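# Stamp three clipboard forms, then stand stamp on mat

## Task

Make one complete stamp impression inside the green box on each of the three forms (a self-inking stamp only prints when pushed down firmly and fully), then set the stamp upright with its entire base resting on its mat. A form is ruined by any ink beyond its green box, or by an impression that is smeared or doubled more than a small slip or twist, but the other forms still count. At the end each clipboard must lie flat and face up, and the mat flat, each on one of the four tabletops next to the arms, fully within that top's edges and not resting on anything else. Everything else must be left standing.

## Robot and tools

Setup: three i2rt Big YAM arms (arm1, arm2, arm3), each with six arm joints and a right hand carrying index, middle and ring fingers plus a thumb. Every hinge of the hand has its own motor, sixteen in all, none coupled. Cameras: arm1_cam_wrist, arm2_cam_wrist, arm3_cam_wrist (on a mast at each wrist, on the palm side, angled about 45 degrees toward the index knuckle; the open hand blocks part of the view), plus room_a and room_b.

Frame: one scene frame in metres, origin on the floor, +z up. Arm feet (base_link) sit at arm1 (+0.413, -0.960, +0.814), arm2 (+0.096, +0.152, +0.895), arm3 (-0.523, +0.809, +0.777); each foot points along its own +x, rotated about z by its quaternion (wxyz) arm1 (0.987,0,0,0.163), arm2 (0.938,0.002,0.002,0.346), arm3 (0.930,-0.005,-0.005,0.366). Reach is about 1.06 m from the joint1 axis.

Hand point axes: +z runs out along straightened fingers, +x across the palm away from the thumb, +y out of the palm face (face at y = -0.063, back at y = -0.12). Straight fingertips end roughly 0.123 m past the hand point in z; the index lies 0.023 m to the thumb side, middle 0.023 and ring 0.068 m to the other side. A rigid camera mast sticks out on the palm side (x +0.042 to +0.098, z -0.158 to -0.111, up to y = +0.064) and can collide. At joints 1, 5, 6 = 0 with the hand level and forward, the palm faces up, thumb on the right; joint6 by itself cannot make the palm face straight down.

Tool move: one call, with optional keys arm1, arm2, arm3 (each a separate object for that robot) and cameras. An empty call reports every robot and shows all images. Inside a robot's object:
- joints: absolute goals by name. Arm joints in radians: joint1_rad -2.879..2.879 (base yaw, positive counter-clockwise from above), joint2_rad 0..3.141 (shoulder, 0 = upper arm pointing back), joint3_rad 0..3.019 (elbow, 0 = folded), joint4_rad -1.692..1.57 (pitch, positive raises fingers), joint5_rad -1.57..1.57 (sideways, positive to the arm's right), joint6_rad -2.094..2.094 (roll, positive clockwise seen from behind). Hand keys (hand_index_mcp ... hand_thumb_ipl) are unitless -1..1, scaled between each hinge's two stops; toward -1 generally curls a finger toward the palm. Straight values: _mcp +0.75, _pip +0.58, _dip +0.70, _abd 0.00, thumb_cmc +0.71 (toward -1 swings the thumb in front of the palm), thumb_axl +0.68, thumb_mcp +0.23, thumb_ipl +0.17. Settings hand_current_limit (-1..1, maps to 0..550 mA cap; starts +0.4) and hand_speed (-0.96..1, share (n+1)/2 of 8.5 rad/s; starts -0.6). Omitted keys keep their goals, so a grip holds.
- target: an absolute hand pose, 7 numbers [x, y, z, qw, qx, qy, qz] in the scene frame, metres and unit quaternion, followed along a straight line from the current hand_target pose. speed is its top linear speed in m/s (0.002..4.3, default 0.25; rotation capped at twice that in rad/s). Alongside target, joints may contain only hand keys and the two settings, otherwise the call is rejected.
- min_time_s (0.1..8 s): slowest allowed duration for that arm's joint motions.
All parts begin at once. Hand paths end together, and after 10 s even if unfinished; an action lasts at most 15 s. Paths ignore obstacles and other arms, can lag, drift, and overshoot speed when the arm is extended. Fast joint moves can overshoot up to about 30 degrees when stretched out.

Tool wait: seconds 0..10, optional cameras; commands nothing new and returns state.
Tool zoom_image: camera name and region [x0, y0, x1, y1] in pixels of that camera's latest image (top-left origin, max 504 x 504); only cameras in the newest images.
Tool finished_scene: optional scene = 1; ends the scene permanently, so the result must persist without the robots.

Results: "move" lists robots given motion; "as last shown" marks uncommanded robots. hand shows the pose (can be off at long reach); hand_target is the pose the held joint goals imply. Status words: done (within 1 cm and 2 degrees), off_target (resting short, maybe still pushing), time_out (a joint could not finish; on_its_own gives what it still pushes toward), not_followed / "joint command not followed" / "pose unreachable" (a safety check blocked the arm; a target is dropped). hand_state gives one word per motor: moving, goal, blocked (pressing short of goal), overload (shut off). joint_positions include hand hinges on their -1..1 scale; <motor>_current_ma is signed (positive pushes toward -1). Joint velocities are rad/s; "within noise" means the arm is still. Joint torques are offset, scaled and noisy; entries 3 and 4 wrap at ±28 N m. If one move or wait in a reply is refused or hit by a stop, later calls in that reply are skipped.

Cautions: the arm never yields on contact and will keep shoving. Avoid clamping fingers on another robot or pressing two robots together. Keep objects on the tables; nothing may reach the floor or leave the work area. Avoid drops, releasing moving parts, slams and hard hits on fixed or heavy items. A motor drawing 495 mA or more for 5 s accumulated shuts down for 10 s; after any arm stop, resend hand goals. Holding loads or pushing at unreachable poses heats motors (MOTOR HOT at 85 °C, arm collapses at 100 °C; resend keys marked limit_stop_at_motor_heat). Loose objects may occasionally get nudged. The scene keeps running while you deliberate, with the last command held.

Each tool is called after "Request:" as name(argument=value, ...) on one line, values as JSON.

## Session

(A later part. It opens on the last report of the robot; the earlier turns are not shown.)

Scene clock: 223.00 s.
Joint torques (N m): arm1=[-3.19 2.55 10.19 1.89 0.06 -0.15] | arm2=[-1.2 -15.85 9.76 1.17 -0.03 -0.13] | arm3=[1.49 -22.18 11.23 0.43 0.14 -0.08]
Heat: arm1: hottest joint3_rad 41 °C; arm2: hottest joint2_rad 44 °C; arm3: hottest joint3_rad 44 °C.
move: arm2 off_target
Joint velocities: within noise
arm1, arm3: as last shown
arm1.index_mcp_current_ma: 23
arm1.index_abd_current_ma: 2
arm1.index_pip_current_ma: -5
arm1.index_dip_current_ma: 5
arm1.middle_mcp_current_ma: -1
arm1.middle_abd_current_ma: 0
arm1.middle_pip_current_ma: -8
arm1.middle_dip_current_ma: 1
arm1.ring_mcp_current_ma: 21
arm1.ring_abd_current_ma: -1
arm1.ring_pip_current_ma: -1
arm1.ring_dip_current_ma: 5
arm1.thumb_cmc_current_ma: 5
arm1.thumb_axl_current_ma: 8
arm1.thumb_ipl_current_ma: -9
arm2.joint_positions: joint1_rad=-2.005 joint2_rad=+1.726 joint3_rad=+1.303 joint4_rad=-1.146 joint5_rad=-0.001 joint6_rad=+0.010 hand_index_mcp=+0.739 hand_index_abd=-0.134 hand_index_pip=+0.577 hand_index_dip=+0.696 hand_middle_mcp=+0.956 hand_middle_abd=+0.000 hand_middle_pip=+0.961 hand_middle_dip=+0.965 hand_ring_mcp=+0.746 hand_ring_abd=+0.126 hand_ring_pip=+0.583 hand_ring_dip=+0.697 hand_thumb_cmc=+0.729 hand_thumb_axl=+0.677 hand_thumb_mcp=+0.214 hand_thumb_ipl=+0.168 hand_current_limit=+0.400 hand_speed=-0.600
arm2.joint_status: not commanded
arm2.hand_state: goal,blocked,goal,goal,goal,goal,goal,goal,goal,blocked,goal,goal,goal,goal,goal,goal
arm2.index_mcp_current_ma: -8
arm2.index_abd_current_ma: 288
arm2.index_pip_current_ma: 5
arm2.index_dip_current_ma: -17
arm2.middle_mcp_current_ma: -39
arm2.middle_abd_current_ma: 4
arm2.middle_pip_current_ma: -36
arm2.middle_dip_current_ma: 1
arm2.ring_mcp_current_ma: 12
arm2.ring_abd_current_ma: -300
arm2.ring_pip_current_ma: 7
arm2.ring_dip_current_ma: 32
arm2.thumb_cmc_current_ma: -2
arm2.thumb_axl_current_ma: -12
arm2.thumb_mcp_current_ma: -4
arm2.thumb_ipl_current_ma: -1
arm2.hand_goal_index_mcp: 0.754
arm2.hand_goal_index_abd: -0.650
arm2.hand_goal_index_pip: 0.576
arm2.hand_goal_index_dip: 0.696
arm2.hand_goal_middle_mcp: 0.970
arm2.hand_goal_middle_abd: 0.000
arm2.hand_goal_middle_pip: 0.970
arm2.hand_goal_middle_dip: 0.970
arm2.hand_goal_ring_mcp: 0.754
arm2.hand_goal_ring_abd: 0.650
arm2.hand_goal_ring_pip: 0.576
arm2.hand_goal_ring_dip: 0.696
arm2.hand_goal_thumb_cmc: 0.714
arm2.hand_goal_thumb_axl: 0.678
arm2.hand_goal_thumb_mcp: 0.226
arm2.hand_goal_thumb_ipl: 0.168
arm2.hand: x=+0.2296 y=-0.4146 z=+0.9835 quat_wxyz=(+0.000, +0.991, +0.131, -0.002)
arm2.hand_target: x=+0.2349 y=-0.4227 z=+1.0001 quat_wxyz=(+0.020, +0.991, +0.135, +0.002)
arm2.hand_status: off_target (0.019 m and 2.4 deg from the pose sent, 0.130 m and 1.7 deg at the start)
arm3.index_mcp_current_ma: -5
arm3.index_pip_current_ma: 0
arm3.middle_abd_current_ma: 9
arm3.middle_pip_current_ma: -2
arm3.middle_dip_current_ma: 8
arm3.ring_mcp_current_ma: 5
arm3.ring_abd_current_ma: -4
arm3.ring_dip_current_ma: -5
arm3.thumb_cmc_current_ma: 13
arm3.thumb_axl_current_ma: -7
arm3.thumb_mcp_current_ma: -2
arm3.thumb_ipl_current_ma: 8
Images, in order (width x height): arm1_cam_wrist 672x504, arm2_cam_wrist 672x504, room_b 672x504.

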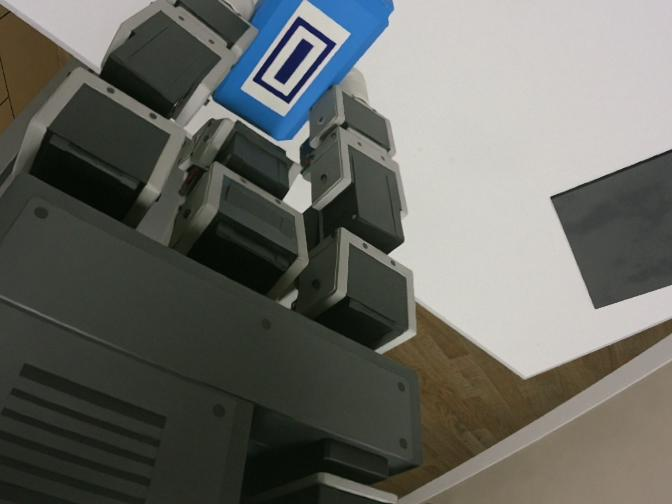

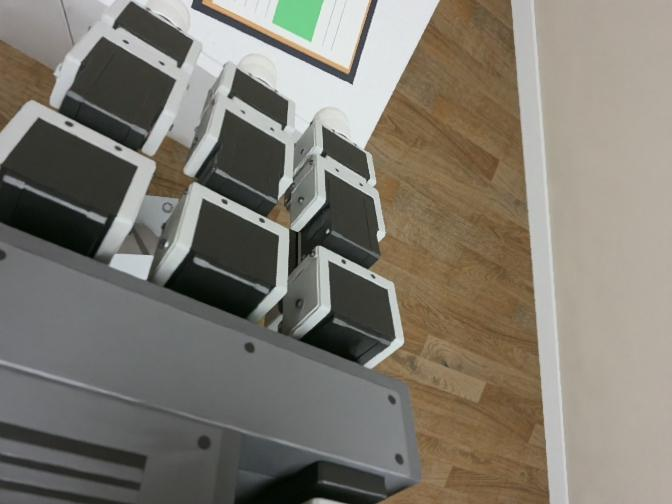

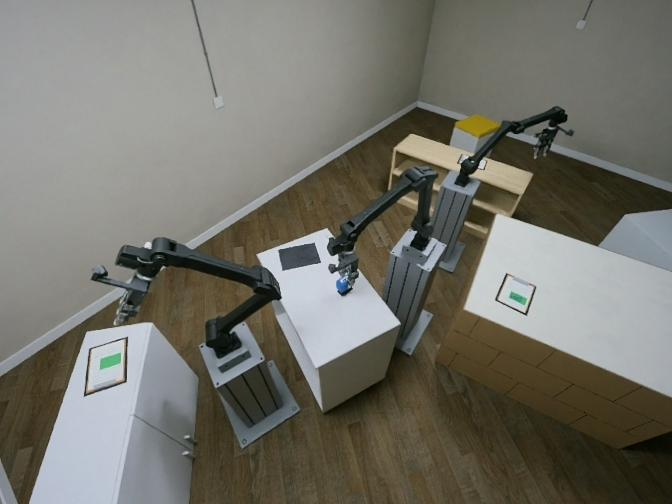

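Request:
move(cameras=["arm1_cam_wrist","room_a"])

Request:
zoom_image(camera="room_a", region=[310, 120, 400, 200])

Scene clock: 223.60 s.
Joint torques (N m): arm1=[-3.14 2.55 10.19 1.88 0.06 -0.15] | arm2=[-1.2 -15.85 9.76 1.17 -0.03 -0.13] | arm3=[1.55 -22.07 11.25 0.47 0.14 -0.06]
Heat: arm1: hottest joint3_rad 41 °C; arm2: hottest joint2_rad 44 °C; arm3: hottest joint3_rad 44 °C.
Joint velocities: within noise
arm1.joint_positions: joint1_rad=-1.886 joint2_rad=+0.614 joint3_rad=+1.385 joint4_rad=-1.551 joint5_rad=+0.003 joint6_rad=+0.010 hand_index_mcp=+0.776 hand_index_abd=+0.001 hand_index_pip=+0.577 hand_index_dip=+0.696 hand_middle_mcp=+0.765 hand_middle_abd=+0.002 hand_middle_pip=+0.577 hand_middle_dip=+0.696 hand_ring_mcp=+0.765 hand_ring_abd=+0.001 hand_ring_pip=+0.577 hand_ring_dip=+0.696 hand_thumb_cmc=+0.726 hand_thumb_axl=+0.677 hand_thumb_mcp=+0.224 hand_thumb_ipl=+0.168 hand_current_limit=+0.400 hand_speed=-0.600
arm1.joint_status: not commanded
arm1.hand_state: blocked,goal,goal,goal,goal,goal,goal,goal,goal,goal,goal,goal,goal,goal,goal,goal
arm1.index_mcp_current_ma: 27
arm1.index_abd_current_ma: 1
arm1.index_pip_current_ma: -5
arm1.index_dip_current_ma: 6
arm1.middle_mcp_current_ma: 3
arm1.middle_abd_current_ma: 2
arm1.middle_pip_current_ma: -8
arm1.middle_dip_current_ma: -1
arm1.ring_mcp_current_ma: 22
arm1.ring_abd_current_ma: -3
arm1.ring_pip_current_ma: 1
arm1.ring_dip_current_ma: -2
arm1.thumb_cmc_current_ma: 3
arm1.thumb_axl_current_ma: 8
arm1.thumb_mcp_current_ma: -13
arm1.thumb_ipl_current_ma: -11
arm1.hand_goal_index_mcp: 0.754
arm1.hand_goal_index_abd: 0.000
arm1.hand_goal_index_pip: 0.576
arm1.hand_goal_index_dip: 0.696
arm1.hand_goal_middle_mcp: 0.754
arm1.hand_goal_middle_abd: 0.000
arm1.hand_goal_middle_pip: 0.576
arm1.hand_goal_middle_dip: 0.696
arm1.hand_goal_ring_mcp: 0.754
arm1.hand_goal_ring_abd: 0.000
arm1.hand_goal_ring_pip: 0.576
arm1.hand_goal_ring_dip: 0.696
arm1.hand_goal_thumb_cmc: 0.714
arm1.hand_goal_thumb_axl: 0.678
arm1.hand_goal_thumb_mcp: 0.226
arm1.hand_goal_thumb_ipl: 0.168
arm1.hand: x=+0.3920 y=-1.2216 z=+1.3708 quat_wxyz=(+0.385, +0.923, +0.001, +0.003) (m; scene frame)
arm1.hand_target: x=+0.3897 y=-1.2172 z=+1.3826 quat_wxyz=(+0.394, +0.919, +0.000, +0.000) (m; scene frame)
arm1.hand_status: not commanded
arm2.joint_positions: joint1_rad=-2.005 joint2_rad=+1.726 joint3_rad=+1.303 joint4_rad=-1.146 joint5_rad=-0.001 joint6_rad=+0.010 hand_index_mcp=+0.739 hand_index_abd=-0.134 hand_index_pip=+0.577 hand_index_dip=+0.696 hand_middle_mcp=+0.956 hand_middle_abd=+0.000 hand_middle_pip=+0.961 hand_middle_dip=+0.965 hand_ring_mcp=+0.746 hand_ring_abd=+0.126 hand_ring_pip=+0.583 hand_ring_dip=+0.697 hand_thumb_cmc=+0.729 hand_thumb_axl=+0.677 hand_thumb_mcp=+0.214 hand_thumb_ipl=+0.168 hand_current_limit=+0.400 hand_speed=-0.600
arm2.joint_status: not commanded
arm2.hand_state: goal,blocked,goal,goal,goal,goal,goal,goal,goal,blocked,goal,goal,goal,goal,goal,goal
arm2.index_mcp_current_ma: -5
arm2.index_abd_current_ma: 275
arm2.index_pip_current_ma: 5
arm2.index_dip_current_ma: -9
arm2.middle_mcp_current_ma: -9
arm2.middle_abd_current_ma: 9
arm2.middle_pip_current_ma: -18
arm2.middle_dip_current_ma: -5
arm2.ring_mcp_current_ma: -6
arm2.ring_abd_current_ma: -288
arm2.ring_pip_current_ma: 12
arm2.ring_dip_current_ma: 10
arm2.thumb_cmc_current_ma: 17
arm2.thumb_axl_current_ma: 1
arm2.thumb_mcp_current_ma: -3
arm2.thumb_ipl_current_ma: -8
arm2.hand_goal_index_mcp: 0.754
arm2.hand_goal_index_abd: -0.650
arm2.hand_goal_index_pip: 0.576
arm2.hand_goal_index_dip: 0.696
arm2.hand_goal_middle_mcp: 0.970
arm2.hand_goal_middle_abd: 0.000
arm2.hand_goal_middle_pip: 0.970
arm2.hand_goal_middle_dip: 0.970
arm2.hand_goal_ring_mcp: 0.754
arm2.hand_goal_ring_abd: 0.650
arm2.hand_goal_ring_pip: 0.576
arm2.hand_goal_ring_dip: 0.696
arm2.hand_goal_thumb_cmc: 0.714
arm2.hand_goal_thumb_axl: 0.678
arm2.hand_goal_thumb_mcp: 0.226
arm2.hand_goal_thumb_ipl: 0.168
arm2.hand: x=+0.2296 y=-0.4146 z=+0.9835 quat_wxyz=(+0.000, +0.991, +0.131, -0.002) (m; scene frame)
arm2.hand_target: x=+0.2349 y=-0.4227 z=+1.0001 quat_wxyz=(+0.020, +0.991, +0.135, +0.002) (m; scene frame)
arm2.hand_status: off_target (0.019 m and 2.4 deg from the pose sent, 0.130 m and 1.7 deg at the start)
arm3.joint_positions: joint1_rad=+0.904 joint2_rad=+2.229 joint3_rad=+2.433 joint4_rad=-1.685 joint5_rad=+0.008 joint6_rad=+1.581 hand_index_mcp=+0.748 hand_index_abd=+0.003 hand_index_pip=+0.571 hand_index_dip=+0.701 hand_middle_mcp=+0.960 hand_middle_abd=+0.000 hand_middle_pip=+0.966 hand_middle_dip=+0.968 hand_ring_mcp=+0.748 hand_ring_abd=+0.007 hand_ring_pip=+0.570 hand_ring_dip=+0.698 hand_thumb_cmc=+0.719 hand_thumb_axl=+0.677 hand_thumb_mcp=+0.221 hand_thumb_ipl=+0.168 hand_current_limit=+0.400 hand_speed=-0.600
arm3.joint_status: not commanded
arm3.hand_state: goal,goal,goal,goal,goal,goal,goal,goal,goal,goal,goal,goal,goal,goal,goal,goal
arm3.index_mcp_current_ma: -5
arm3.index_abd_current_ma: 4
arm3.index_pip_current_ma: 2
arm3.index_dip_current_ma: -5
arm3.middle_mcp_current_ma: -15
arm3.middle_abd_current_ma: 10
arm3.middle_pip_current_ma: -3
arm3.middle_dip_current_ma: 8
arm3.ring_mcp_current_ma: 4
arm3.ring_abd_current_ma: -8
arm3.ring_pip_current_ma: 3
arm3.ring_dip_current_ma: -8
arm3.thumb_cmc_current_ma: 7
arm3.thumb_axl_current_ma: -8
arm3.thumb_mcp_current_ma: -3
arm3.thumb_ipl_current_ma: 9
arm3.hand_goal_index_mcp: 0.754
arm3.hand_goal_index_abd: 0.000
arm3.hand_goal_index_pip: 0.576
arm3.hand_goal_index_dip: 0.696
arm3.hand_goal_middle_mcp: 0.970
arm3.hand_goal_middle_abd: 0.000
arm3.hand_goal_middle_pip: 0.970
arm3.hand_goal_middle_dip: 0.970
arm3.hand_goal_ring_mcp: 0.754
arm3.hand_goal_ring_abd: 0.000
arm3.hand_goal_ring_pip: 0.576
arm3.hand_goal_ring_dip: 0.696
arm3.hand_goal_thumb_cmc: 0.714
arm3.hand_goal_thumb_axl: 0.678
arm3.hand_goal_thumb_mcp: 0.226
arm3.hand_goal_thumb_ipl: 0.168
arm3.hand: x=-0.4964 y=+1.4951 z=+0.9914 quat_wxyz=(-0.024, +0.680, +0.732, +0.036) (m; scene frame)
arm3.hand_target: x=-0.4940 y=+1.4990 z=+1.0070 quat_wxyz=(-0.033, +0.679, +0.732, +0.046) (m; scene frame)
arm3.hand_status: not commanded
pictures: arm1_cam_wrist, room_a
Images, in order (width x height): arm1_cam_wrist 672x504, room_a 672x504.

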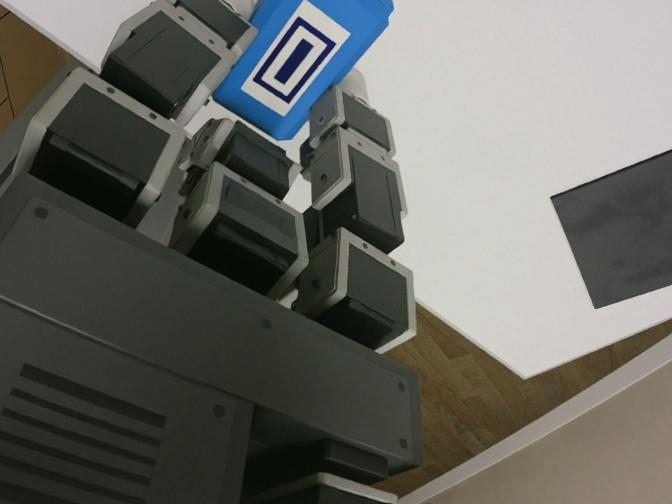

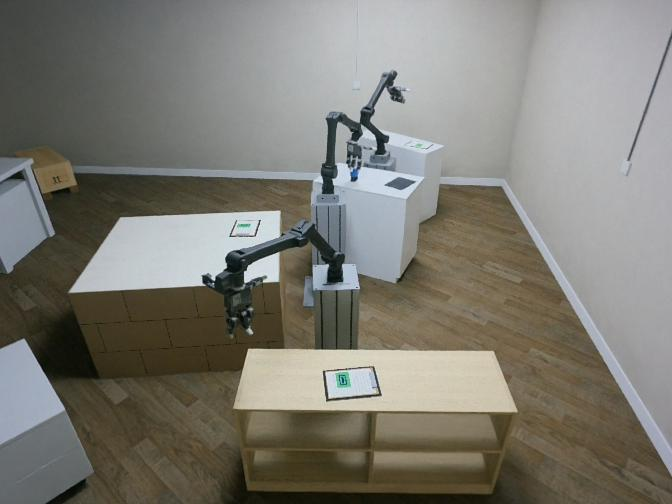

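Scaled by 5.600.

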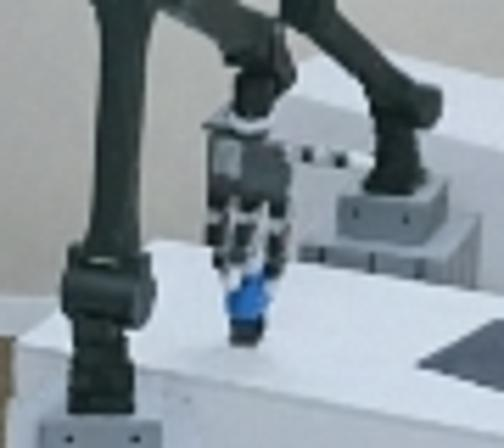

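Request:
move(arm2={"target":[0.235,-0.423,0.985,0.0169,0.9907,0.1349,0.0019],"speed":0.06})

Request:
move(arm2={"target":[0.235,-0.423,0.972,0.0149,0.9907,0.1349,0.0019],"speed":0.06}, cameras=["room_a","room_b","arm1_cam_wrist"])

Request:
zoom_image(camera="room_a", region=[330, 150, 380, 190])

Request:
zoom_image(camera="room_b", region=[320, 260, 370, 310])

Scene clock: 225.83 s.
Joint torques (N m): arm1=[-3.19 2.55 10.19 1.88 0.06 -0.15] | arm2=[-1.2 -14.86 9.25 1.21 -0.03 -0.13] | arm3=[1.49 -22.3 11.23 0.49 0.16 -0.07]
Heat: arm1: hottest joint3_rad 41 °C; arm2: hottest joint2_rad 44 °C; arm3: hottest joint3_rad 44 °C.
move: arm2 done
Joint velocities: within noise
arm1, arm3: as last shown
arm1.index_mcp_current_ma: 23
arm1.index_abd_current_ma: 5
arm1.index_dip_current_ma: 4
arm1.middle_mcp_current_ma: 9
arm1.middle_abd_current_ma: 4
arm1.middle_pip_current_ma: -7
arm1.ring_mcp_current_ma: 16
arm1.ring_abd_current_ma: 5
arm1.ring_dip_current_ma: 4
arm1.thumb_cmc_current_ma: 5
arm1.thumb_axl_current_ma: 3
arm1.thumb_mcp_current_ma: -12
arm1.thumb_ipl_current_ma: -7
arm2.joint_positions: joint1_rad=-2.005 joint2_rad=+1.731 joint3_rad=+1.294 joint4_rad=-1.118 joint5_rad=-0.002 joint6_rad=+0.010 hand_index_mcp=+0.739 hand_index_abd=-0.134 hand_index_pip=+0.577 hand_index_dip=+0.696 hand_middle_mcp=+0.956 hand_middle_abd=+0.000 hand_middle_pip=+0.961 hand_middle_dip=+0.965 hand_ring_mcp=+0.746 hand_ring_abd=+0.126 hand_ring_pip=+0.583 hand_ring_dip=+0.697 hand_thumb_cmc=+0.729 hand_thumb_axl=+0.677 hand_thumb_mcp=+0.214 hand_thumb_ipl=+0.168 hand_current_limit=+0.400 hand_speed=-0.600
arm2.joint_status: not commanded
arm2.hand_state: goal,blocked,goal,goal,goal,goal,goal,goal,goal,blocked,goal,goal,goal,goal,goal,goal
arm2.index_mcp_current_ma: -9
arm2.index_abd_current_ma: 277
arm2.index_pip_current_ma: 12
arm2.index_dip_current_ma: -4
arm2.middle_mcp_current_ma: -35
arm2.middle_abd_current_ma: 5
arm2.middle_pip_current_ma: -7
arm2.middle_dip_current_ma: 2
arm2.ring_mcp_current_ma: -18
arm2.ring_abd_current_ma: -290
arm2.ring_pip_current_ma: 21
arm2.ring_dip_current_ma: 4
arm2.thumb_cmc_current_ma: 9
arm2.thumb_axl_current_ma: -5
arm2.thumb_mcp_current_ma: -7
arm2.thumb_ipl_current_ma: -2
arm2.hand_goal_index_mcp: 0.754
arm2.hand_goal_index_abd: -0.650
arm2.hand_goal_index_pip: 0.576
arm2.hand_goal_index_dip: 0.696
arm2.hand_goal_middle_mcp: 0.970
arm2.hand_goal_middle_abd: 0.000
arm2.hand_goal_middle_pip: 0.970
arm2.hand_goal_middle_dip: 0.970
arm2.hand_goal_ring_mcp: 0.754
arm2.hand_goal_ring_abd: 0.650
arm2.hand_goal_ring_pip: 0.576
arm2.hand_goal_ring_dip: 0.696
arm2.hand_goal_thumb_cmc: 0.714
arm2.hand_goal_thumb_axl: 0.678
arm2.hand_goal_thumb_mcp: 0.226
arm2.hand_goal_thumb_ipl: 0.168
arm2.hand: x=+0.2304 y=-0.4171 z=+0.9786 quat_wxyz=(+0.006, +0.991, +0.131, -0.001)
arm2.hand_target: x=+0.2349 y=-0.4228 z=+0.9851 quat_wxyz=(+0.017, +0.991, +0.135, +0.002)
arm2.hand_status: done (0.010 m and 1.4 deg from the pose sent, 0.010 m and 2.1 deg at the start)
arm3.index_mcp_current_ma: -4
arm3.index_abd_current_ma: 6
arm3.index_pip_current_ma: 0
arm3.index_dip_current_ma: -4
arm3.middle_mcp_current_ma: -10
arm3.middle_abd_current_ma: 7
arm3.middle_dip_current_ma: 9
arm3.ring_pip_current_ma: 1
arm3.ring_dip_current_ma: -6
arm3.thumb_cmc_current_ma: 16
arm3.thumb_axl_current_ma: -11
arm3.thumb_mcp_current_ma: -4
arm3.thumb_ipl_current_ma: 11
pictures: none

Scene clock: 226.80 s.
Joint torques (N m): arm1=[-3.14 2.49 10.19 1.87 0.06 -0.14] | arm2=[-1.2 -14.56 8.91 1.36 0.02 -0.13] | arm3=[1.44 -22.48 11.26 0.46 0.15 -0.08]
Heat: arm1: hottest joint3_rad 41 °C; arm2: hottest joint2_rad 44 °C; arm3: hottest joint3_rad 44 °C.
move: arm2 done
Joint velocities: within noise
arm1, arm3: as last shown
arm1.index_mcp_current_ma: 21
arm1.index_abd_current_ma: 2
arm1.index_pip_current_ma: -4
arm1.index_dip_current_ma: 3
arm1.middle_mcp_current_ma: 5
arm1.middle_abd_current_ma: 5
arm1.middle_pip_current_ma: -8
arm1.ring_mcp_current_ma: 20
arm1.ring_abd_current_ma: -3
arm1.ring_pip_current_ma: -3
arm1.ring_dip_current_ma: 0
arm1.thumb_cmc_current_ma: 4
arm1.thumb_axl_current_ma: 7
arm1.thumb_ipl_current_ma: -9
arm2.joint_positions: joint1_rad=-2.005 joint2_rad=+1.743 joint3_rad=+1.283 joint4_rad=-1.094 joint5_rad=-0.004 joint6_rad=+0.010 hand_index_mcp=+0.748 hand_index_abd=-0.134 hand_index_pip=+0.579 hand_index_dip=+0.696 hand_middle_mcp=+0.956 hand_middle_abd=-0.005 hand_middle_pip=+0.961 hand_middle_dip=+0.965 hand_ring_mcp=+0.752 hand_ring_abd=+0.126 hand_ring_pip=+0.583 hand_ring_dip=+0.697 hand_thumb_cmc=+0.729 hand_thumb_axl=+0.677 hand_thumb_mcp=+0.214 hand_thumb_ipl=+0.168 hand_current_limit=+0.400 hand_speed=-0.600
arm2.joint_status: not commanded
arm2.hand_state: goal,blocked,goal,goal,goal,goal,goal,goal,goal,blocked,goal,goal,goal,goal,goal,goal
arm2.index_mcp_current_ma: 22
arm2.index_abd_current_ma: 268
arm2.index_pip_current_ma: 2
arm2.index_dip_current_ma: 15
arm2.middle_mcp_current_ma: -25
arm2.middle_abd_current_ma: 0
arm2.middle_pip_current_ma: -28
arm2.middle_dip_current_ma: 7
arm2.ring_mcp_current_ma: 21
arm2.ring_abd_current_ma: -293
arm2.ring_pip_current_ma: 12
arm2.ring_dip_current_ma: 13
arm2.thumb_cmc_current_ma: 12
arm2.thumb_axl_current_ma: 9
arm2.thumb_mcp_current_ma: -2
arm2.thumb_ipl_current_ma: -11
arm2.hand_goal_index_mcp: 0.754
arm2.hand_goal_index_abd: -0.650
arm2.hand_goal_index_pip: 0.576
arm2.hand_goal_index_dip: 0.696
arm2.hand_goal_middle_mcp: 0.970
arm2.hand_goal_middle_abd: 0.000
arm2.hand_goal_middle_pip: 0.970
arm2.hand_goal_middle_dip: 0.970
arm2.hand_goal_ring_mcp: 0.754
arm2.hand_goal_ring_abd: 0.650
arm2.hand_goal_ring_pip: 0.576
arm2.hand_goal_ring_dip: 0.696
arm2.hand_goal_thumb_cmc: 0.714
arm2.hand_goal_thumb_axl: 0.678
arm2.hand_goal_thumb_mcp: 0.226
arm2.hand_goal_thumb_ipl: 0.168
arm2.hand: x=+0.2309 y=-0.4178 z=+0.9695 quat_wxyz=(+0.006, +0.991, +0.131, +0.000)
arm2.hand_target: x=+0.2350 y=-0.4230 z=+0.9722 quat_wxyz=(+0.015, +0.991, +0.135, +0.002)
arm2.hand_status: done (0.007 m and 1.1 deg from the pose sent, 0.010 m and 1.2 deg at the start)
arm3.index_mcp_current_ma: -3
arm3.index_abd_current_ma: 8
arm3.index_pip_current_ma: 4
arm3.index_dip_current_ma: -3
arm3.middle_mcp_current_ma: -11
arm3.middle_abd_current_ma: 4
arm3.middle_pip_current_ma: -8
arm3.middle_dip_current_ma: 10
arm3.ring_mcp_current_ma: 7
arm3.ring_abd_current_ma: -9
arm3.ring_pip_current_ma: -1
arm3.ring_dip_current_ma: -3
arm3.thumb_cmc_current_ma: 10
arm3.thumb_axl_current_ma: -9
arm3.thumb_mcp_current_ma: -1
arm3.thumb_ipl_current_ma: 9
pictures: arm1_cam_wrist, room_a, room_b
Images, in order (width x height): arm1_cam_wrist 672x504, room_a 672x504, room_b 672x504.

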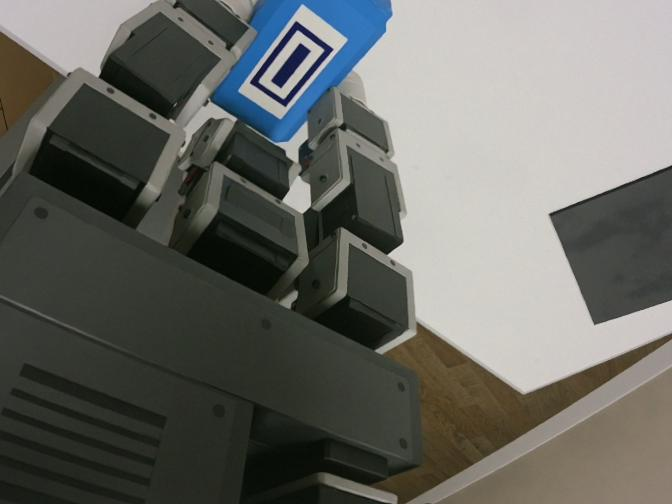

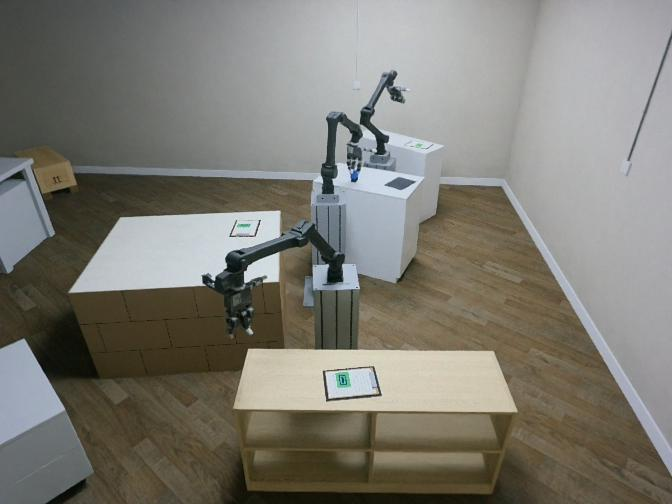

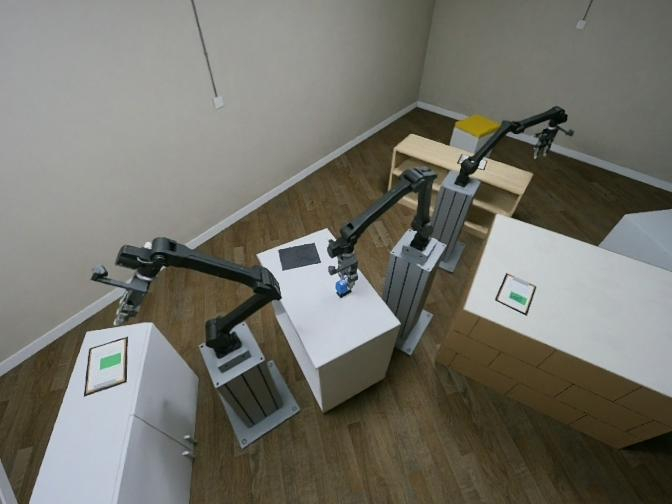

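Scaled by 10.080.

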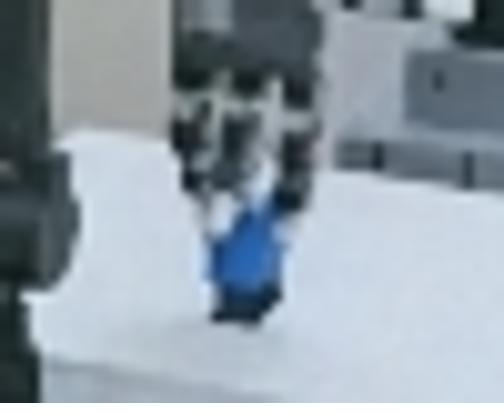

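Scaled by 10.080.

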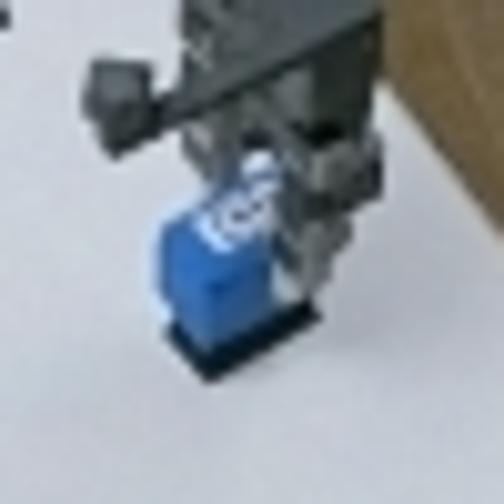

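Request:
move(arm2={"target":[0.235,-0.423,0.958,0.0149,0.9907,0.1349,0.0019],"speed":0.06}, cameras=["arm1_cam_wrist"])

Scene clock: 227.97 s.
Joint torques (N m): arm1=[-3.08 2.61 10.17 1.87 0.05 -0.15] | arm2=[-1.2 -13.27 7.83 1.72 0.07 -0.13] | arm3=[1.67 -22.12 11.26 0.43 0.14 -0.07]
Heat: arm1: hottest joint3_rad 41 °C; arm2: hottest joint2_rad 43 °C; arm3: hottest joint3_rad 44 °C.
move: arm2 off_target
Joint velocities: within noise
arm1, arm3: as last shown
arm1.index_mcp_current_ma: 27
arm1.index_abd_current_ma: -1
arm1.index_pip_current_ma: -5
arm1.index_dip_current_ma: 4
arm1.middle_mcp_current_ma: 4
arm1.middle_abd_current_ma: 9
arm1.middle_pip_current_ma: -7
arm1.middle_dip_current_ma: -2
arm1.ring_mcp_current_ma: 19
arm1.ring_pip_current_ma: 2
arm1.thumb_axl_current_ma: 9
arm1.thumb_ipl_current_ma: -10
arm2.joint_positions: joint1_rad=-2.005 joint2_rad=+1.743 joint3_rad=+1.278 joint4_rad=-1.068 joint5_rad=-0.005 joint6_rad=+0.010 hand_index_mcp=+0.786 hand_index_abd=-0.134 hand_index_pip=+0.592 hand_index_dip=+0.700 hand_middle_mcp=+0.956 hand_middle_abd=-0.005 hand_middle_pip=+0.961 hand_middle_dip=+0.965 hand_ring_mcp=+0.799 hand_ring_abd=+0.127 hand_ring_pip=+0.587 hand_ring_dip=+0.690 hand_thumb_cmc=+0.729 hand_thumb_axl=+0.677 hand_thumb_mcp=+0.214 hand_thumb_ipl=+0.168 hand_current_limit=+0.400 hand_speed=-0.600
arm2.joint_status: not commanded
arm2.hand_state: blocked,blocked,goal,goal,goal,goal,goal,goal,blocked,blocked,goal,goal,goal,goal,goal,goal
arm2.index_mcp_current_ma: -2
arm2.index_abd_current_ma: 288
arm2.index_pip_current_ma: -7
arm2.index_dip_current_ma: -12
arm2.middle_mcp_current_ma: -9
arm2.middle_abd_current_ma: -8
arm2.middle_pip_current_ma: -9
arm2.middle_dip_current_ma: 0
arm2.ring_mcp_current_ma: 29
arm2.ring_abd_current_ma: -277
arm2.ring_pip_current_ma: -2
arm2.ring_dip_current_ma: -5
arm2.thumb_cmc_current_ma: -3
arm2.thumb_axl_current_ma: -18
arm2.thumb_mcp_current_ma: -11
arm2.thumb_ipl_current_ma: -5
arm2.hand_goal_index_mcp: 0.754
arm2.hand_goal_index_abd: -0.650
arm2.hand_goal_index_pip: 0.576
arm2.hand_goal_index_dip: 0.696
arm2.hand_goal_middle_mcp: 0.970
arm2.hand_goal_middle_abd: 0.000
arm2.hand_goal_middle_pip: 0.970
arm2.hand_goal_middle_dip: 0.970
arm2.hand_goal_ring_mcp: 0.754
arm2.hand_goal_ring_abd: 0.650
arm2.hand_goal_ring_pip: 0.576
arm2.hand_goal_ring_dip: 0.696
arm2.hand_goal_thumb_cmc: 0.714
arm2.hand_goal_thumb_axl: 0.678
arm2.hand_goal_thumb_mcp: 0.226
arm2.hand_goal_thumb_ipl: 0.168
arm2.hand: x=+0.2323 y=-0.4221 z=+0.9698 quat_wxyz=(+0.017, +0.991, +0.131, +0.002)
arm2.hand_target: x=+0.2349 y=-0.4228 z=+0.9583 quat_wxyz=(+0.015, +0.991, +0.135, +0.002)
arm2.hand_status: off_target (0.012 m and 0.5 deg from the pose sent, 0.013 m and 1.1 deg at the start)
arm3.index_abd_current_ma: 5
arm3.index_pip_current_ma: 1
arm3.index_dip_current_ma: -5
arm3.middle_mcp_current_ma: -15
arm3.middle_abd_current_ma: 5
arm3.middle_pip_current_ma: -6
arm3.ring_mcp_current_ma: 3
arm3.ring_abd_current_ma: -6
arm3.ring_pip_current_ma: 1
arm3.ring_dip_current_ma: -8
arm3.thumb_mcp_current_ma: -5
arm3.thumb_ipl_current_ma: 10
Images, in order (width x height): arm1_cam_wrist 672x504.

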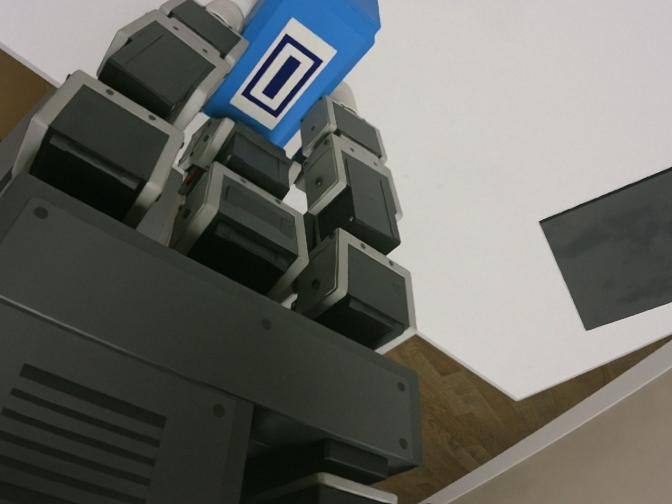

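Request:
move(arm2={"joints":{"hand_index_abd":0.0,"hand_ring_abd":0.0}}, cameras=["arm1_cam_wrist"])

Request:
move(arm2={"target":[0.237,-0.421,1.10,0.0199,0.9907,0.1349,0.0019],"speed":0.15}, cameras=["arm1_cam_wrist","arm2_cam_wrist","room_a","room_b"])

Scene clock: 229.10 s.
Joint torques (N m): arm1=[-3.25 2.43 10.18 1.91 0.06 -0.15] | arm2=[-1.2 -14.62 8.7 1.21 0.12 -0.13] | arm3=[1.61 -22.18 11.26 0.46 0.14 -0.07]
Heat: arm1: hottest joint3_rad 41 °C; arm2: hottest joint2_rad 43 °C; arm3: hottest joint3_rad 44 °C.
move: arm2 off_target
Joint velocities: arm1=[within noise] | arm2=[within noise] | arm3=[-0.015 0.015 -0.017 -0.046 0.007 0.051]
arm1, arm3: as last shown
arm1.index_mcp_current_ma: 25
arm1.index_pip_current_ma: 1
arm1.index_dip_current_ma: 3
arm1.middle_mcp_current_ma: 9
arm1.middle_abd_current_ma: 0
arm1.middle_pip_current_ma: -6
arm1.middle_dip_current_ma: -3
arm1.ring_mcp_current_ma: 21
arm1.ring_abd_current_ma: 0
arm1.ring_pip_current_ma: 1
arm1.ring_dip_current_ma: 3
arm1.thumb_cmc_current_ma: 6
arm1.thumb_axl_current_ma: 5
arm1.thumb_mcp_current_ma: -10
arm2.joint_positions: joint1_rad=-2.005 joint2_rad=+1.759 joint3_rad=+1.266 joint4_rad=-1.056 joint5_rad=-0.006 joint6_rad=+0.010 hand_index_mcp=+0.758 hand_index_abd=-0.016 hand_index_pip=+0.579 hand_index_dip=+0.695 hand_middle_mcp=+0.956 hand_middle_abd=-0.005 hand_middle_pip=+0.961 hand_middle_dip=+0.965 hand_ring_mcp=+0.759 hand_ring_abd=+0.021 hand_ring_pip=+0.573 hand_ring_dip=+0.687 hand_thumb_cmc=+0.729 hand_thumb_axl=+0.677 hand_thumb_mcp=+0.214 hand_thumb_ipl=+0.168 hand_current_limit=+0.400 hand_speed=-0.600
arm2.joint_status: hand_ring_abd off_target (ended at +0.021, target +0.000); the others done
arm2.hand_state: goal,goal,goal,goal,goal,goal,goal,goal,goal,blocked,goal,goal,goal,goal,goal,goal
arm2.index_mcp_current_ma: 1
arm2.index_abd_current_ma: -13
arm2.index_pip_current_ma: 0
arm2.index_dip_current_ma: 18
arm2.middle_mcp_current_ma: -22
arm2.middle_abd_current_ma: 7
arm2.middle_pip_current_ma: -16
arm2.middle_dip_current_ma: 15
arm2.ring_mcp_current_ma: 28
arm2.ring_abd_current_ma: -17
arm2.ring_pip_current_ma: -15
arm2.ring_dip_current_ma: -12
arm2.thumb_cmc_current_ma: 10
arm2.thumb_axl_current_ma: 4
arm2.thumb_mcp_current_ma: 5
arm2.thumb_ipl_current_ma: 4
arm2.hand_goal_index_mcp: 0.754
arm2.hand_goal_index_abd: 0.000
arm2.hand_goal_index_pip: 0.576
arm2.hand_goal_index_dip: 0.696
arm2.hand_goal_middle_mcp: 0.970
arm2.hand_goal_middle_abd: 0.000
arm2.hand_goal_middle_pip: 0.970
arm2.hand_goal_middle_dip: 0.970
arm2.hand_goal_ring_mcp: 0.754
arm2.hand_goal_ring_abd: 0.000
arm2.hand_goal_ring_pip: 0.576
arm2.hand_goal_ring_dip: 0.696
arm2.hand_goal_thumb_cmc: 0.714
arm2.hand_goal_thumb_axl: 0.678
arm2.hand_goal_thumb_mcp: 0.226
arm2.hand_goal_thumb_ipl: 0.168
arm2.hand: x=+0.2315 y=-0.4187 z=+0.9563 quat_wxyz=(+0.008, +0.991, +0.131, +0.002)
arm2.hand_target: x=+0.2349 y=-0.4227 z=+0.9581 quat_wxyz=(+0.015, +0.991, +0.135, +0.002)
arm2.hand_status: not commanded
arm3.index_mcp_current_ma: -2
arm3.index_abd_current_ma: 2
arm3.index_pip_current_ma: -2
arm3.middle_mcp_current_ma: -11
arm3.middle_abd_current_ma: 9
arm3.middle_pip_current_ma: -5
arm3.middle_dip_current_ma: 9
arm3.ring_mcp_current_ma: 5
arm3.ring_abd_current_ma: -8
arm3.ring_pip_current_ma: 2
arm3.ring_dip_current_ma: -7
arm3.thumb_cmc_current_ma: 12
arm3.thumb_axl_current_ma: -7
arm3.thumb_mcp_current_ma: -2
arm3.thumb_ipl_current_ma: 9
Images, in order (width x height): arm1_cam_wrist 672x504.

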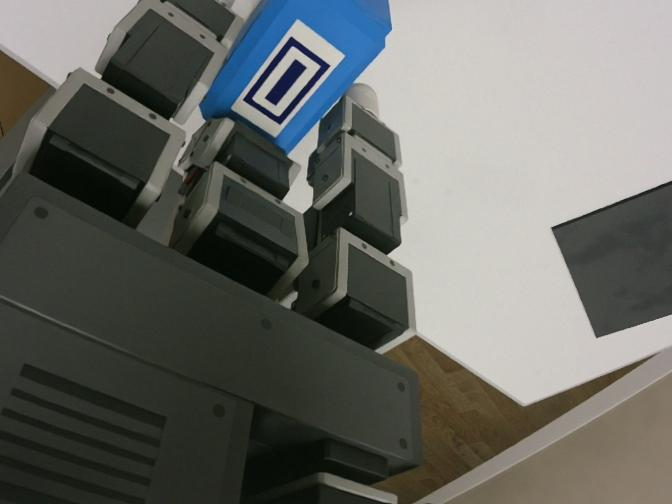

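Scene clock: 230.87 s.
Joint torques (N m): arm1=[-3.14 2.55 10.17 1.85 0.06 -0.14] | arm2=[-0.97 -15.03 13.04 0.46 0.15 -0.09] | arm3=[1.55 -22.3 11.29 0.44 0.15 -0.06]
Heat: arm1: hottest joint3_rad 41 °C; arm2: hottest joint2_rad 43 °C; arm3: hottest joint3_rad 44 °C.
move: arm2 off_target
Joint velocities: within noise
arm1, arm3: as last shown
arm1.index_abd_current_ma: 2
arm1.index_pip_current_ma: -10
arm1.index_dip_current_ma: 4
arm1.middle_mcp_current_ma: 2
arm1.middle_pip_current_ma: -8
arm1.middle_dip_current_ma: 1
arm1.ring_mcp_current_ma: 19
arm1.ring_abd_current_ma: 2
arm1.ring_pip_current_ma: -1
arm1.ring_dip_current_ma: -3
arm1.thumb_cmc_current_ma: 11
arm1.thumb_mcp_current_ma: -13
arm2.joint_positions: joint1_rad=-2.005 joint2_rad=+1.646 joint3_rad=+1.447 joint4_rad=-1.379 joint5_rad=-0.005 joint6_rad=+0.010 hand_index_mcp=+0.758 hand_index_abd=-0.016 hand_index_pip=+0.579 hand_index_dip=+0.695 hand_middle_mcp=+0.956 hand_middle_abd=-0.005 hand_middle_pip=+0.961 hand_middle_dip=+0.965 hand_ring_mcp=+0.759 hand_ring_abd=+0.021 hand_ring_pip=+0.573 hand_ring_dip=+0.687 hand_thumb_cmc=+0.729 hand_thumb_axl=+0.677 hand_thumb_mcp=+0.214 hand_thumb_ipl=+0.168 hand_current_limit=+0.400 hand_speed=-0.600
arm2.joint_status: not commanded
arm2.hand_state: goal,goal,goal,goal,goal,goal,goal,goal,goal,blocked,goal,goal,goal,goal,goal,goal
arm2.index_mcp_current_ma: 9
arm2.index_abd_current_ma: -20
arm2.index_pip_current_ma: -17
arm2.index_dip_current_ma: -9
arm2.middle_mcp_current_ma: -24
arm2.middle_abd_current_ma: -3
arm2.middle_pip_current_ma: 1
arm2.middle_dip_current_ma: 17
arm2.ring_mcp_current_ma: 13
arm2.ring_abd_current_ma: -3
arm2.ring_pip_current_ma: 14
arm2.ring_dip_current_ma: -9
arm2.thumb_cmc_current_ma: -2
arm2.thumb_axl_current_ma: 2
arm2.thumb_mcp_current_ma: -18
arm2.thumb_ipl_current_ma: -5
arm2.hand_goal_index_mcp: 0.754
arm2.hand_goal_index_abd: 0.000
arm2.hand_goal_index_pip: 0.576
arm2.hand_goal_index_dip: 0.696
arm2.hand_goal_middle_mcp: 0.970
arm2.hand_goal_middle_abd: 0.000
arm2.hand_goal_middle_pip: 0.970
arm2.hand_goal_middle_dip: 0.970
arm2.hand_goal_ring_mcp: 0.754
arm2.hand_goal_ring_abd: 0.000
arm2.hand_goal_ring_pip: 0.576
arm2.hand_goal_ring_dip: 0.696
arm2.hand_goal_thumb_cmc: 0.714
arm2.hand_goal_thumb_axl: 0.678
arm2.hand_goal_thumb_mcp: 0.226
arm2.hand_goal_thumb_ipl: 0.168
arm2.hand: x=+0.2293 y=-0.4092 z=+1.0724 quat_wxyz=(-0.005, +0.991, +0.131, -0.001)
arm2.hand_target: x=+0.2366 y=-0.4199 z=+1.1001 quat_wxyz=(+0.020, +0.991, +0.135, +0.002)
arm2.hand_status: off_target (0.031 m and 3.0 deg from the pose sent, 0.144 m and 1.4 deg at the start)
arm3.index_mcp_current_ma: -3
arm3.index_abd_current_ma: 4
arm3.index_pip_current_ma: -3
arm3.index_dip_current_ma: -6
arm3.middle_mcp_current_ma: -12
arm3.middle_abd_current_ma: 6
arm3.middle_pip_current_ma: -3
arm3.ring_mcp_current_ma: 8
arm3.ring_abd_current_ma: -7
arm3.ring_pip_current_ma: 4
arm3.ring_dip_current_ma: -2
arm3.thumb_cmc_current_ma: 13
arm3.thumb_axl_current_ma: -8
arm3.thumb_mcp_current_ma: -4
Images, in order (width x height): arm1_cam_wrist 672x504, arm2_cam_wrist 672x504, room_a 672x504, room_b 672x504.

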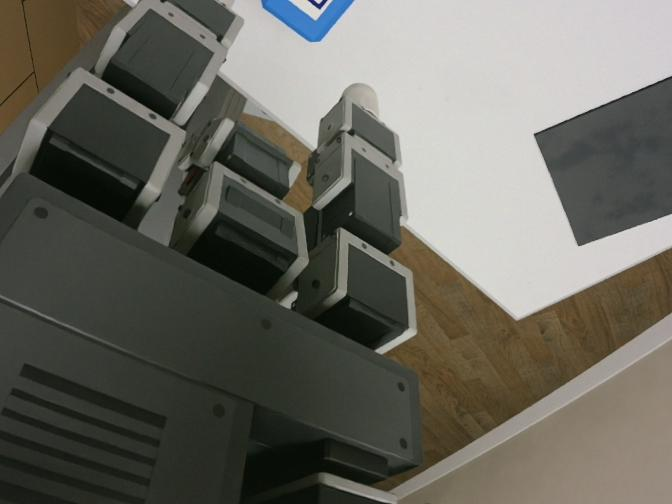

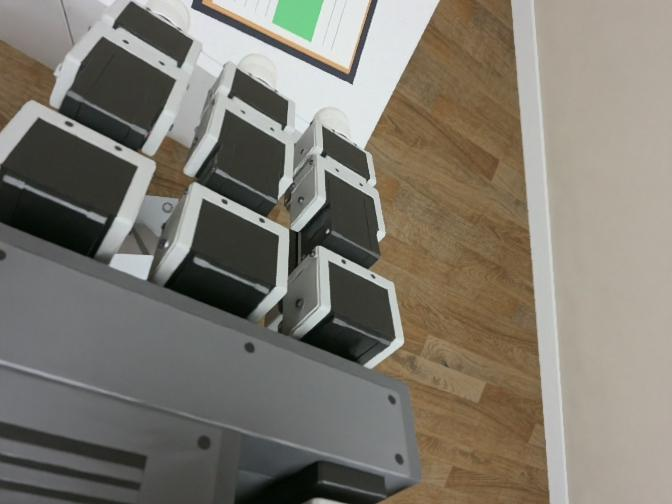

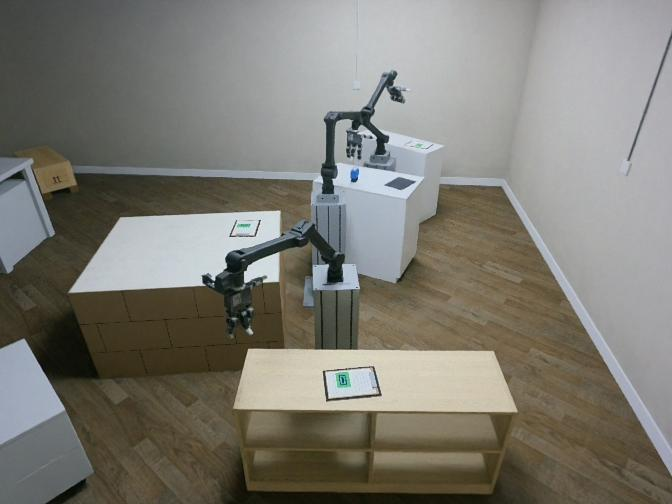

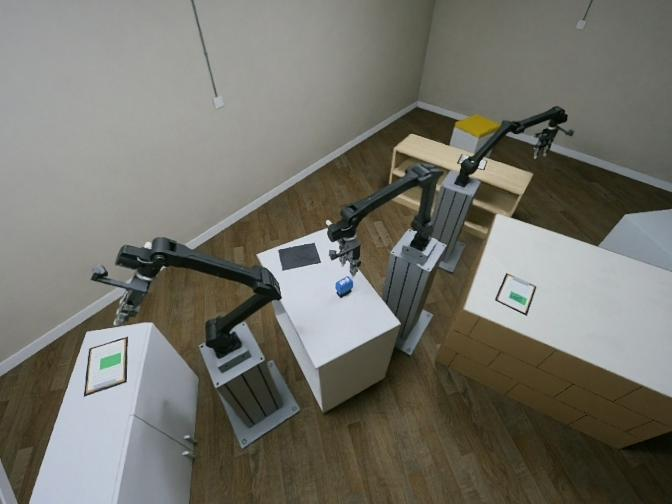

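Request:
move(arm2={"joints":{"joint1_rad":-0.3},"min_time_s":4}, arm1={"joints":{"joint1_rad":0.0,"hand_middle_mcp":0.97,"hand_middle_pip":0.97,"hand_middle_dip":0.97},"min_time_s":4})

Request:
move(arm1={"joints":{"joint1_rad":1.522,"joint2_rad":1.62,"joint3_rad":1.72,"joint4_rad":-1.66},"min_time_s":4}, cameras=["arm2_cam_wrist","room_a","room_b"])

Scene clock: 236.03 s.
Joint torques (N m): arm1=[-0.97 2.67 10.17 1.87 0.13 -0.15] | arm2=[-1.61 -15.03 13.05 0.46 0.1 -0.09] | arm3=[1.55 -22.12 11.23 0.42 0.14 -0.07]
Heat: arm1: hottest joint3_rad 41 °C; arm2: hottest joint2_rad 43 °C; arm3: hottest joint3_rad 44 °C.
move: arm1 done; arm2 done
Joint velocities: within noise
arm1.joint_positions: joint1_rad=-0.014 joint2_rad=+0.614 joint3_rad=+1.385 joint4_rad=-1.551 joint5_rad=+0.001 joint6_rad=+0.010 hand_index_mcp=+0.776 hand_index_abd=-0.001 hand_index_pip=+0.577 hand_index_dip=+0.696 hand_middle_mcp=+0.982 hand_middle_abd=+0.000 hand_middle_pip=+0.964 hand_middle_dip=+0.967 hand_ring_mcp=+0.765 hand_ring_abd=+0.000 hand_ring_pip=+0.577 hand_ring_dip=+0.696 hand_thumb_cmc=+0.727 hand_thumb_axl=+0.677 hand_thumb_mcp=+0.223 hand_thumb_ipl=+0.168 hand_current_limit=+0.400 hand_speed=-0.600
arm1.joint_status: all done
arm1.hand_state: blocked,goal,goal,goal,goal,goal,goal,goal,goal,goal,goal,goal,goal,goal,goal,goal
arm1.index_mcp_current_ma: 23
arm1.index_abd_current_ma: -3
arm1.index_pip_current_ma: -7
arm1.index_dip_current_ma: 2
arm1.middle_mcp_current_ma: 5
arm1.middle_abd_current_ma: 2
arm1.middle_pip_current_ma: -11
arm1.middle_dip_current_ma: -3
arm1.ring_mcp_current_ma: 19
arm1.ring_abd_current_ma: 2
arm1.ring_pip_current_ma: 0
arm1.ring_dip_current_ma: 1
arm1.thumb_cmc_current_ma: 9
arm1.thumb_axl_current_ma: 7
arm1.thumb_mcp_current_ma: -12
arm1.thumb_ipl_current_ma: -10
arm1.hand_goal_index_mcp: 0.754
arm1.hand_goal_index_abd: 0.000
arm1.hand_goal_index_pip: 0.576
arm1.hand_goal_index_dip: 0.696
arm1.hand_goal_middle_mcp: 0.970
arm1.hand_goal_middle_abd: 0.000
arm1.hand_goal_middle_pip: 0.970
arm1.hand_goal_middle_dip: 0.970
arm1.hand_goal_ring_mcp: 0.754
arm1.hand_goal_ring_abd: 0.000
arm1.hand_goal_ring_pip: 0.576
arm1.hand_goal_ring_dip: 0.696
arm1.hand_goal_thumb_cmc: 0.714
arm1.hand_goal_thumb_axl: 0.678
arm1.hand_goal_thumb_mcp: 0.226
arm1.hand_goal_thumb_ipl: 0.168
arm1.hand: x=+0.6686 y=-0.9029 z=+1.3710 quat_wxyz=(+0.225, +0.546, +0.744, +0.313)
arm1.hand_target: x=+0.6636 y=-0.8996 z=+1.3828 quat_wxyz=(+0.229, +0.535, +0.747, +0.321)
arm1.hand_status: not commanded
arm2.joint_positions: joint1_rad=-0.297 joint2_rad=+1.646 joint3_rad=+1.447 joint4_rad=-1.379 joint5_rad=-0.004 joint6_rad=+0.010 hand_index_mcp=+0.758 hand_index_abd=-0.021 hand_index_pip=+0.579 hand_index_dip=+0.695 hand_middle_mcp=+0.956 hand_middle_abd=-0.004 hand_middle_pip=+0.961 hand_middle_dip=+0.965 hand_ring_mcp=+0.759 hand_ring_abd=+0.012 hand_ring_pip=+0.573 hand_ring_dip=+0.687 hand_thumb_cmc=+0.727 hand_thumb_axl=+0.677 hand_thumb_mcp=+0.214 hand_thumb_ipl=+0.168 hand_current_limit=+0.400 hand_speed=-0.600
arm2.joint_status: all done
arm2.hand_state: goal,blocked,goal,goal,goal,goal,goal,goal,goal,goal,goal,goal,goal,goal,goal,goal
arm2.index_mcp_current_ma: 2
arm2.index_abd_current_ma: -23
arm2.index_pip_current_ma: -5
arm2.index_dip_current_ma: 20
arm2.middle_mcp_current_ma: -29
arm2.middle_abd_current_ma: 7
arm2.middle_pip_current_ma: -17
arm2.middle_dip_current_ma: 0
arm2.ring_mcp_current_ma: 4
arm2.ring_abd_current_ma: -7
arm2.ring_pip_current_ma: -5
arm2.ring_dip_current_ma: -6
arm2.thumb_cmc_current_ma: 12
arm2.thumb_axl_current_ma: -20
arm2.thumb_mcp_current_ma: -4
arm2.thumb_ipl_current_ma: -16
arm2.hand_goal_index_mcp: 0.754
arm2.hand_goal_index_abd: 0.000
arm2.hand_goal_index_pip: 0.576
arm2.hand_goal_index_dip: 0.696
arm2.hand_goal_middle_mcp: 0.970
arm2.hand_goal_middle_abd: 0.000
arm2.hand_goal_middle_pip: 0.970
arm2.hand_goal_middle_dip: 0.970
arm2.hand_goal_ring_mcp: 0.754
arm2.hand_goal_ring_abd: 0.000
arm2.hand_goal_ring_pip: 0.576
arm2.hand_goal_ring_dip: 0.696
arm2.hand_goal_thumb_cmc: 0.714
arm2.hand_goal_thumb_axl: 0.678
arm2.hand_goal_thumb_mcp: 0.226
arm2.hand_goal_thumb_ipl: 0.168
arm2.hand: x=+0.6339 y=+0.3596 z=+1.0719 quat_wxyz=(-0.007, +0.553, +0.833, -0.002)
arm2.hand_target: x=+0.6459 y=+0.3624 z=+1.0996 quat_wxyz=(+0.008, +0.553, +0.833, +0.019)
arm2.hand_status: not commanded
arm3: as last shown
arm3.index_mcp_current_ma: -6
arm3.index_abd_current_ma: 6
arm3.index_pip_current_ma: 1
arm3.index_dip_current_ma: -3
arm3.middle_mcp_current_ma: -9
arm3.middle_abd_current_ma: 11
arm3.middle_pip_current_ma: -1
arm3.middle_dip_current_ma: 10
arm3.ring_mcp_current_ma: 3
arm3.ring_abd_current_ma: -10
arm3.ring_pip_current_ma: 3
arm3.ring_dip_current_ma: -6
arm3.thumb_cmc_current_ma: 9
arm3.thumb_axl_current_ma: -7
arm3.thumb_mcp_current_ma: -5
arm3.thumb_ipl_current_ma: 8
pictures: none

Scene clock: 240.73 s.
Joint torques (N m): arm1=[-1.55 -12.81 13.27 0.39 0.19 -0.09] | arm2=[-1.61 -15.03 13.05 0.46 0.09 -0.09] | arm3=[1.55 -22.3 11.25 0.44 0.15 -0.08]
Heat: arm1: hottest joint3_rad 42 °C; arm2: hottest joint2_rad 44 °C; arm3: hottest joint3_rad 44 °C.
move: arm1 done
Joint velocities: within noise
arm1.joint_positions: joint1_rad=+1.517 joint2_rad=+1.615 joint3_rad=+1.663 joint4_rad=-1.653 joint5_rad=+0.001 joint6_rad=+0.009 hand_index_mcp=+0.754 hand_index_abd=-0.009 hand_index_pip=+0.570 hand_index_dip=+0.696 hand_middle_mcp=+0.957 hand_middle_abd=-0.009 hand_middle_pip=+0.964 hand_middle_dip=+0.967 hand_ring_mcp=+0.755 hand_ring_abd=-0.012 hand_ring_pip=+0.568 hand_ring_dip=+0.696 hand_thumb_cmc=+0.716 hand_thumb_axl=+0.677 hand_thumb_mcp=+0.220 hand_thumb_ipl=+0.168 hand_current_limit=+0.400 hand_speed=-0.600
arm1.joint_status: all done
arm1.hand_state: goal,goal,goal,goal,goal,goal,goal,goal,goal,goal,goal,goal,goal,goal,goal,goal
arm1.index_mcp_current_ma: 2
arm1.index_abd_current_ma: -11
arm1.index_pip_current_ma: -12
arm1.index_dip_current_ma: 6
arm1.middle_mcp_current_ma: -25
arm1.middle_abd_current_ma: -7
arm1.middle_pip_current_ma: -12
arm1.middle_dip_current_ma: -4
arm1.ring_mcp_current_ma: 11
arm1.ring_abd_current_ma: -7
arm1.ring_pip_current_ma: -11
arm1.ring_dip_current_ma: 1
arm1.thumb_cmc_current_ma: -9
arm1.thumb_axl_current_ma: 6
arm1.thumb_mcp_current_ma: -15
arm1.thumb_ipl_current_ma: -8
arm1.hand_goal_index_mcp: 0.754
arm1.hand_goal_index_abd: 0.000
arm1.hand_goal_index_pip: 0.576
arm1.hand_goal_index_dip: 0.696
arm1.hand_goal_middle_mcp: 0.970
arm1.hand_goal_middle_abd: 0.000
arm1.hand_goal_middle_pip: 0.970
arm1.hand_goal_middle_dip: 0.970
arm1.hand_goal_ring_mcp: 0.754
arm1.hand_goal_ring_abd: 0.000
arm1.hand_goal_ring_pip: 0.576
arm1.hand_goal_ring_dip: 0.696
arm1.hand_goal_thumb_cmc: 0.714
arm1.hand_goal_thumb_axl: 0.678
arm1.hand_goal_thumb_mcp: 0.226
arm1.hand_goal_thumb_ipl: 0.168
arm1.on_its_own: hand_index_mcp moved -0.022 to your old target +0.754
arm1.hand: x=+0.2830 y=-0.4107 z=+1.0889 quat_wxyz=(+0.003, -0.133, +0.991, -0.016)
arm1.hand_target: x=+0.2764 y=-0.4002 z=+1.1117 quat_wxyz=(-0.001, -0.139, +0.990, +0.006)
arm1.hand_status: not commanded
arm2, arm3: as last shown
arm2.index_mcp_current_ma: 14
arm2.index_abd_current_ma: -6
arm2.index_pip_current_ma: 3
arm2.index_dip_current_ma: 13
arm2.middle_mcp_current_ma: -3
arm2.middle_abd_current_ma: 8
arm2.middle_pip_current_ma: -25
arm2.middle_dip_current_ma: 24
arm2.ring_mcp_current_ma: 1
arm2.ring_abd_current_ma: -16
arm2.ring_pip_current_ma: 5
arm2.ring_dip_current_ma: -9
arm2.thumb_cmc_current_ma: 18
arm2.thumb_axl_current_ma: -8
arm2.thumb_mcp_current_ma: 9
arm2.thumb_ipl_current_ma: -25
arm3.index_mcp_current_ma: -8
arm3.index_abd_current_ma: 2
arm3.middle_pip_current_ma: -2
arm3.middle_dip_current_ma: 13
arm3.ring_mcp_current_ma: 6
arm3.ring_abd_current_ma: -6
arm3.ring_pip_current_ma: 4
arm3.ring_dip_current_ma: -7
arm3.thumb_cmc_current_ma: 10
arm3.thumb_axl_current_ma: -8
arm3.thumb_mcp_current_ma: 0
Images, in order (width x height): arm2_cam_wrist 672x504, room_a 672x504, room_b 672x504.

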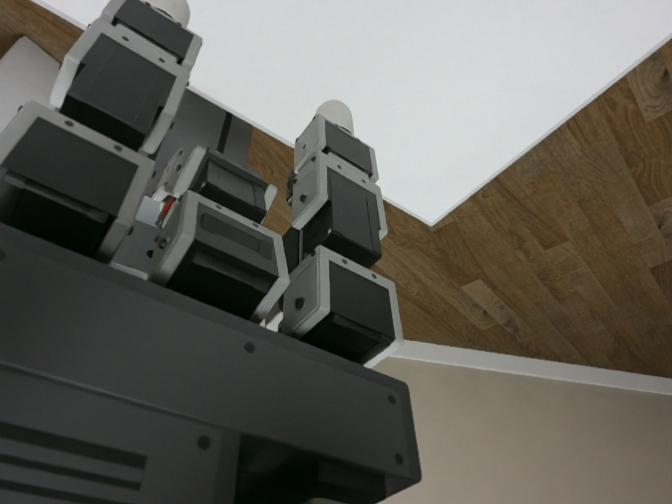

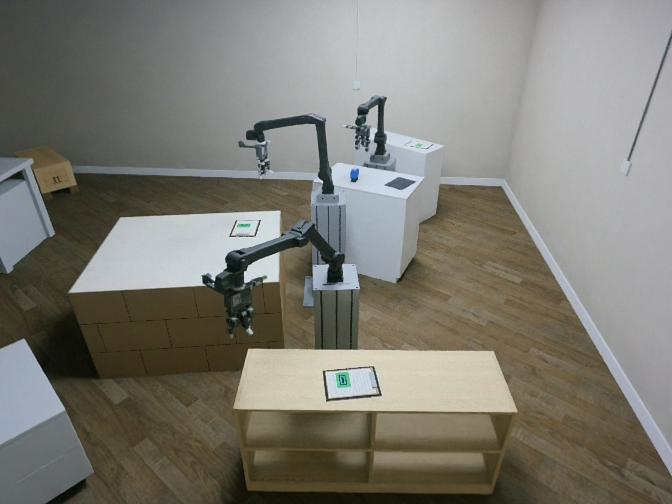

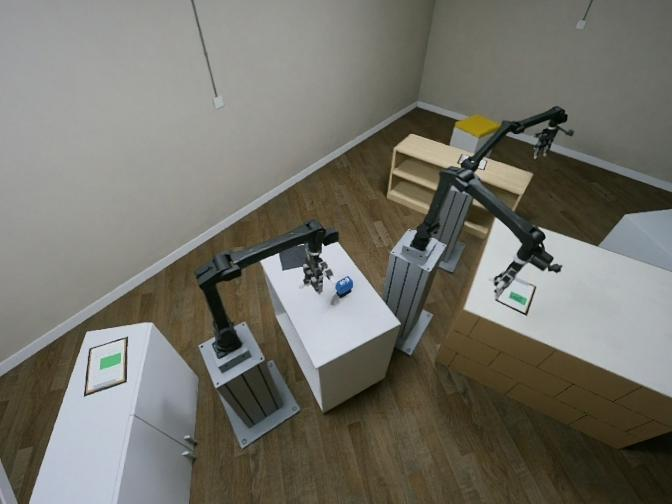

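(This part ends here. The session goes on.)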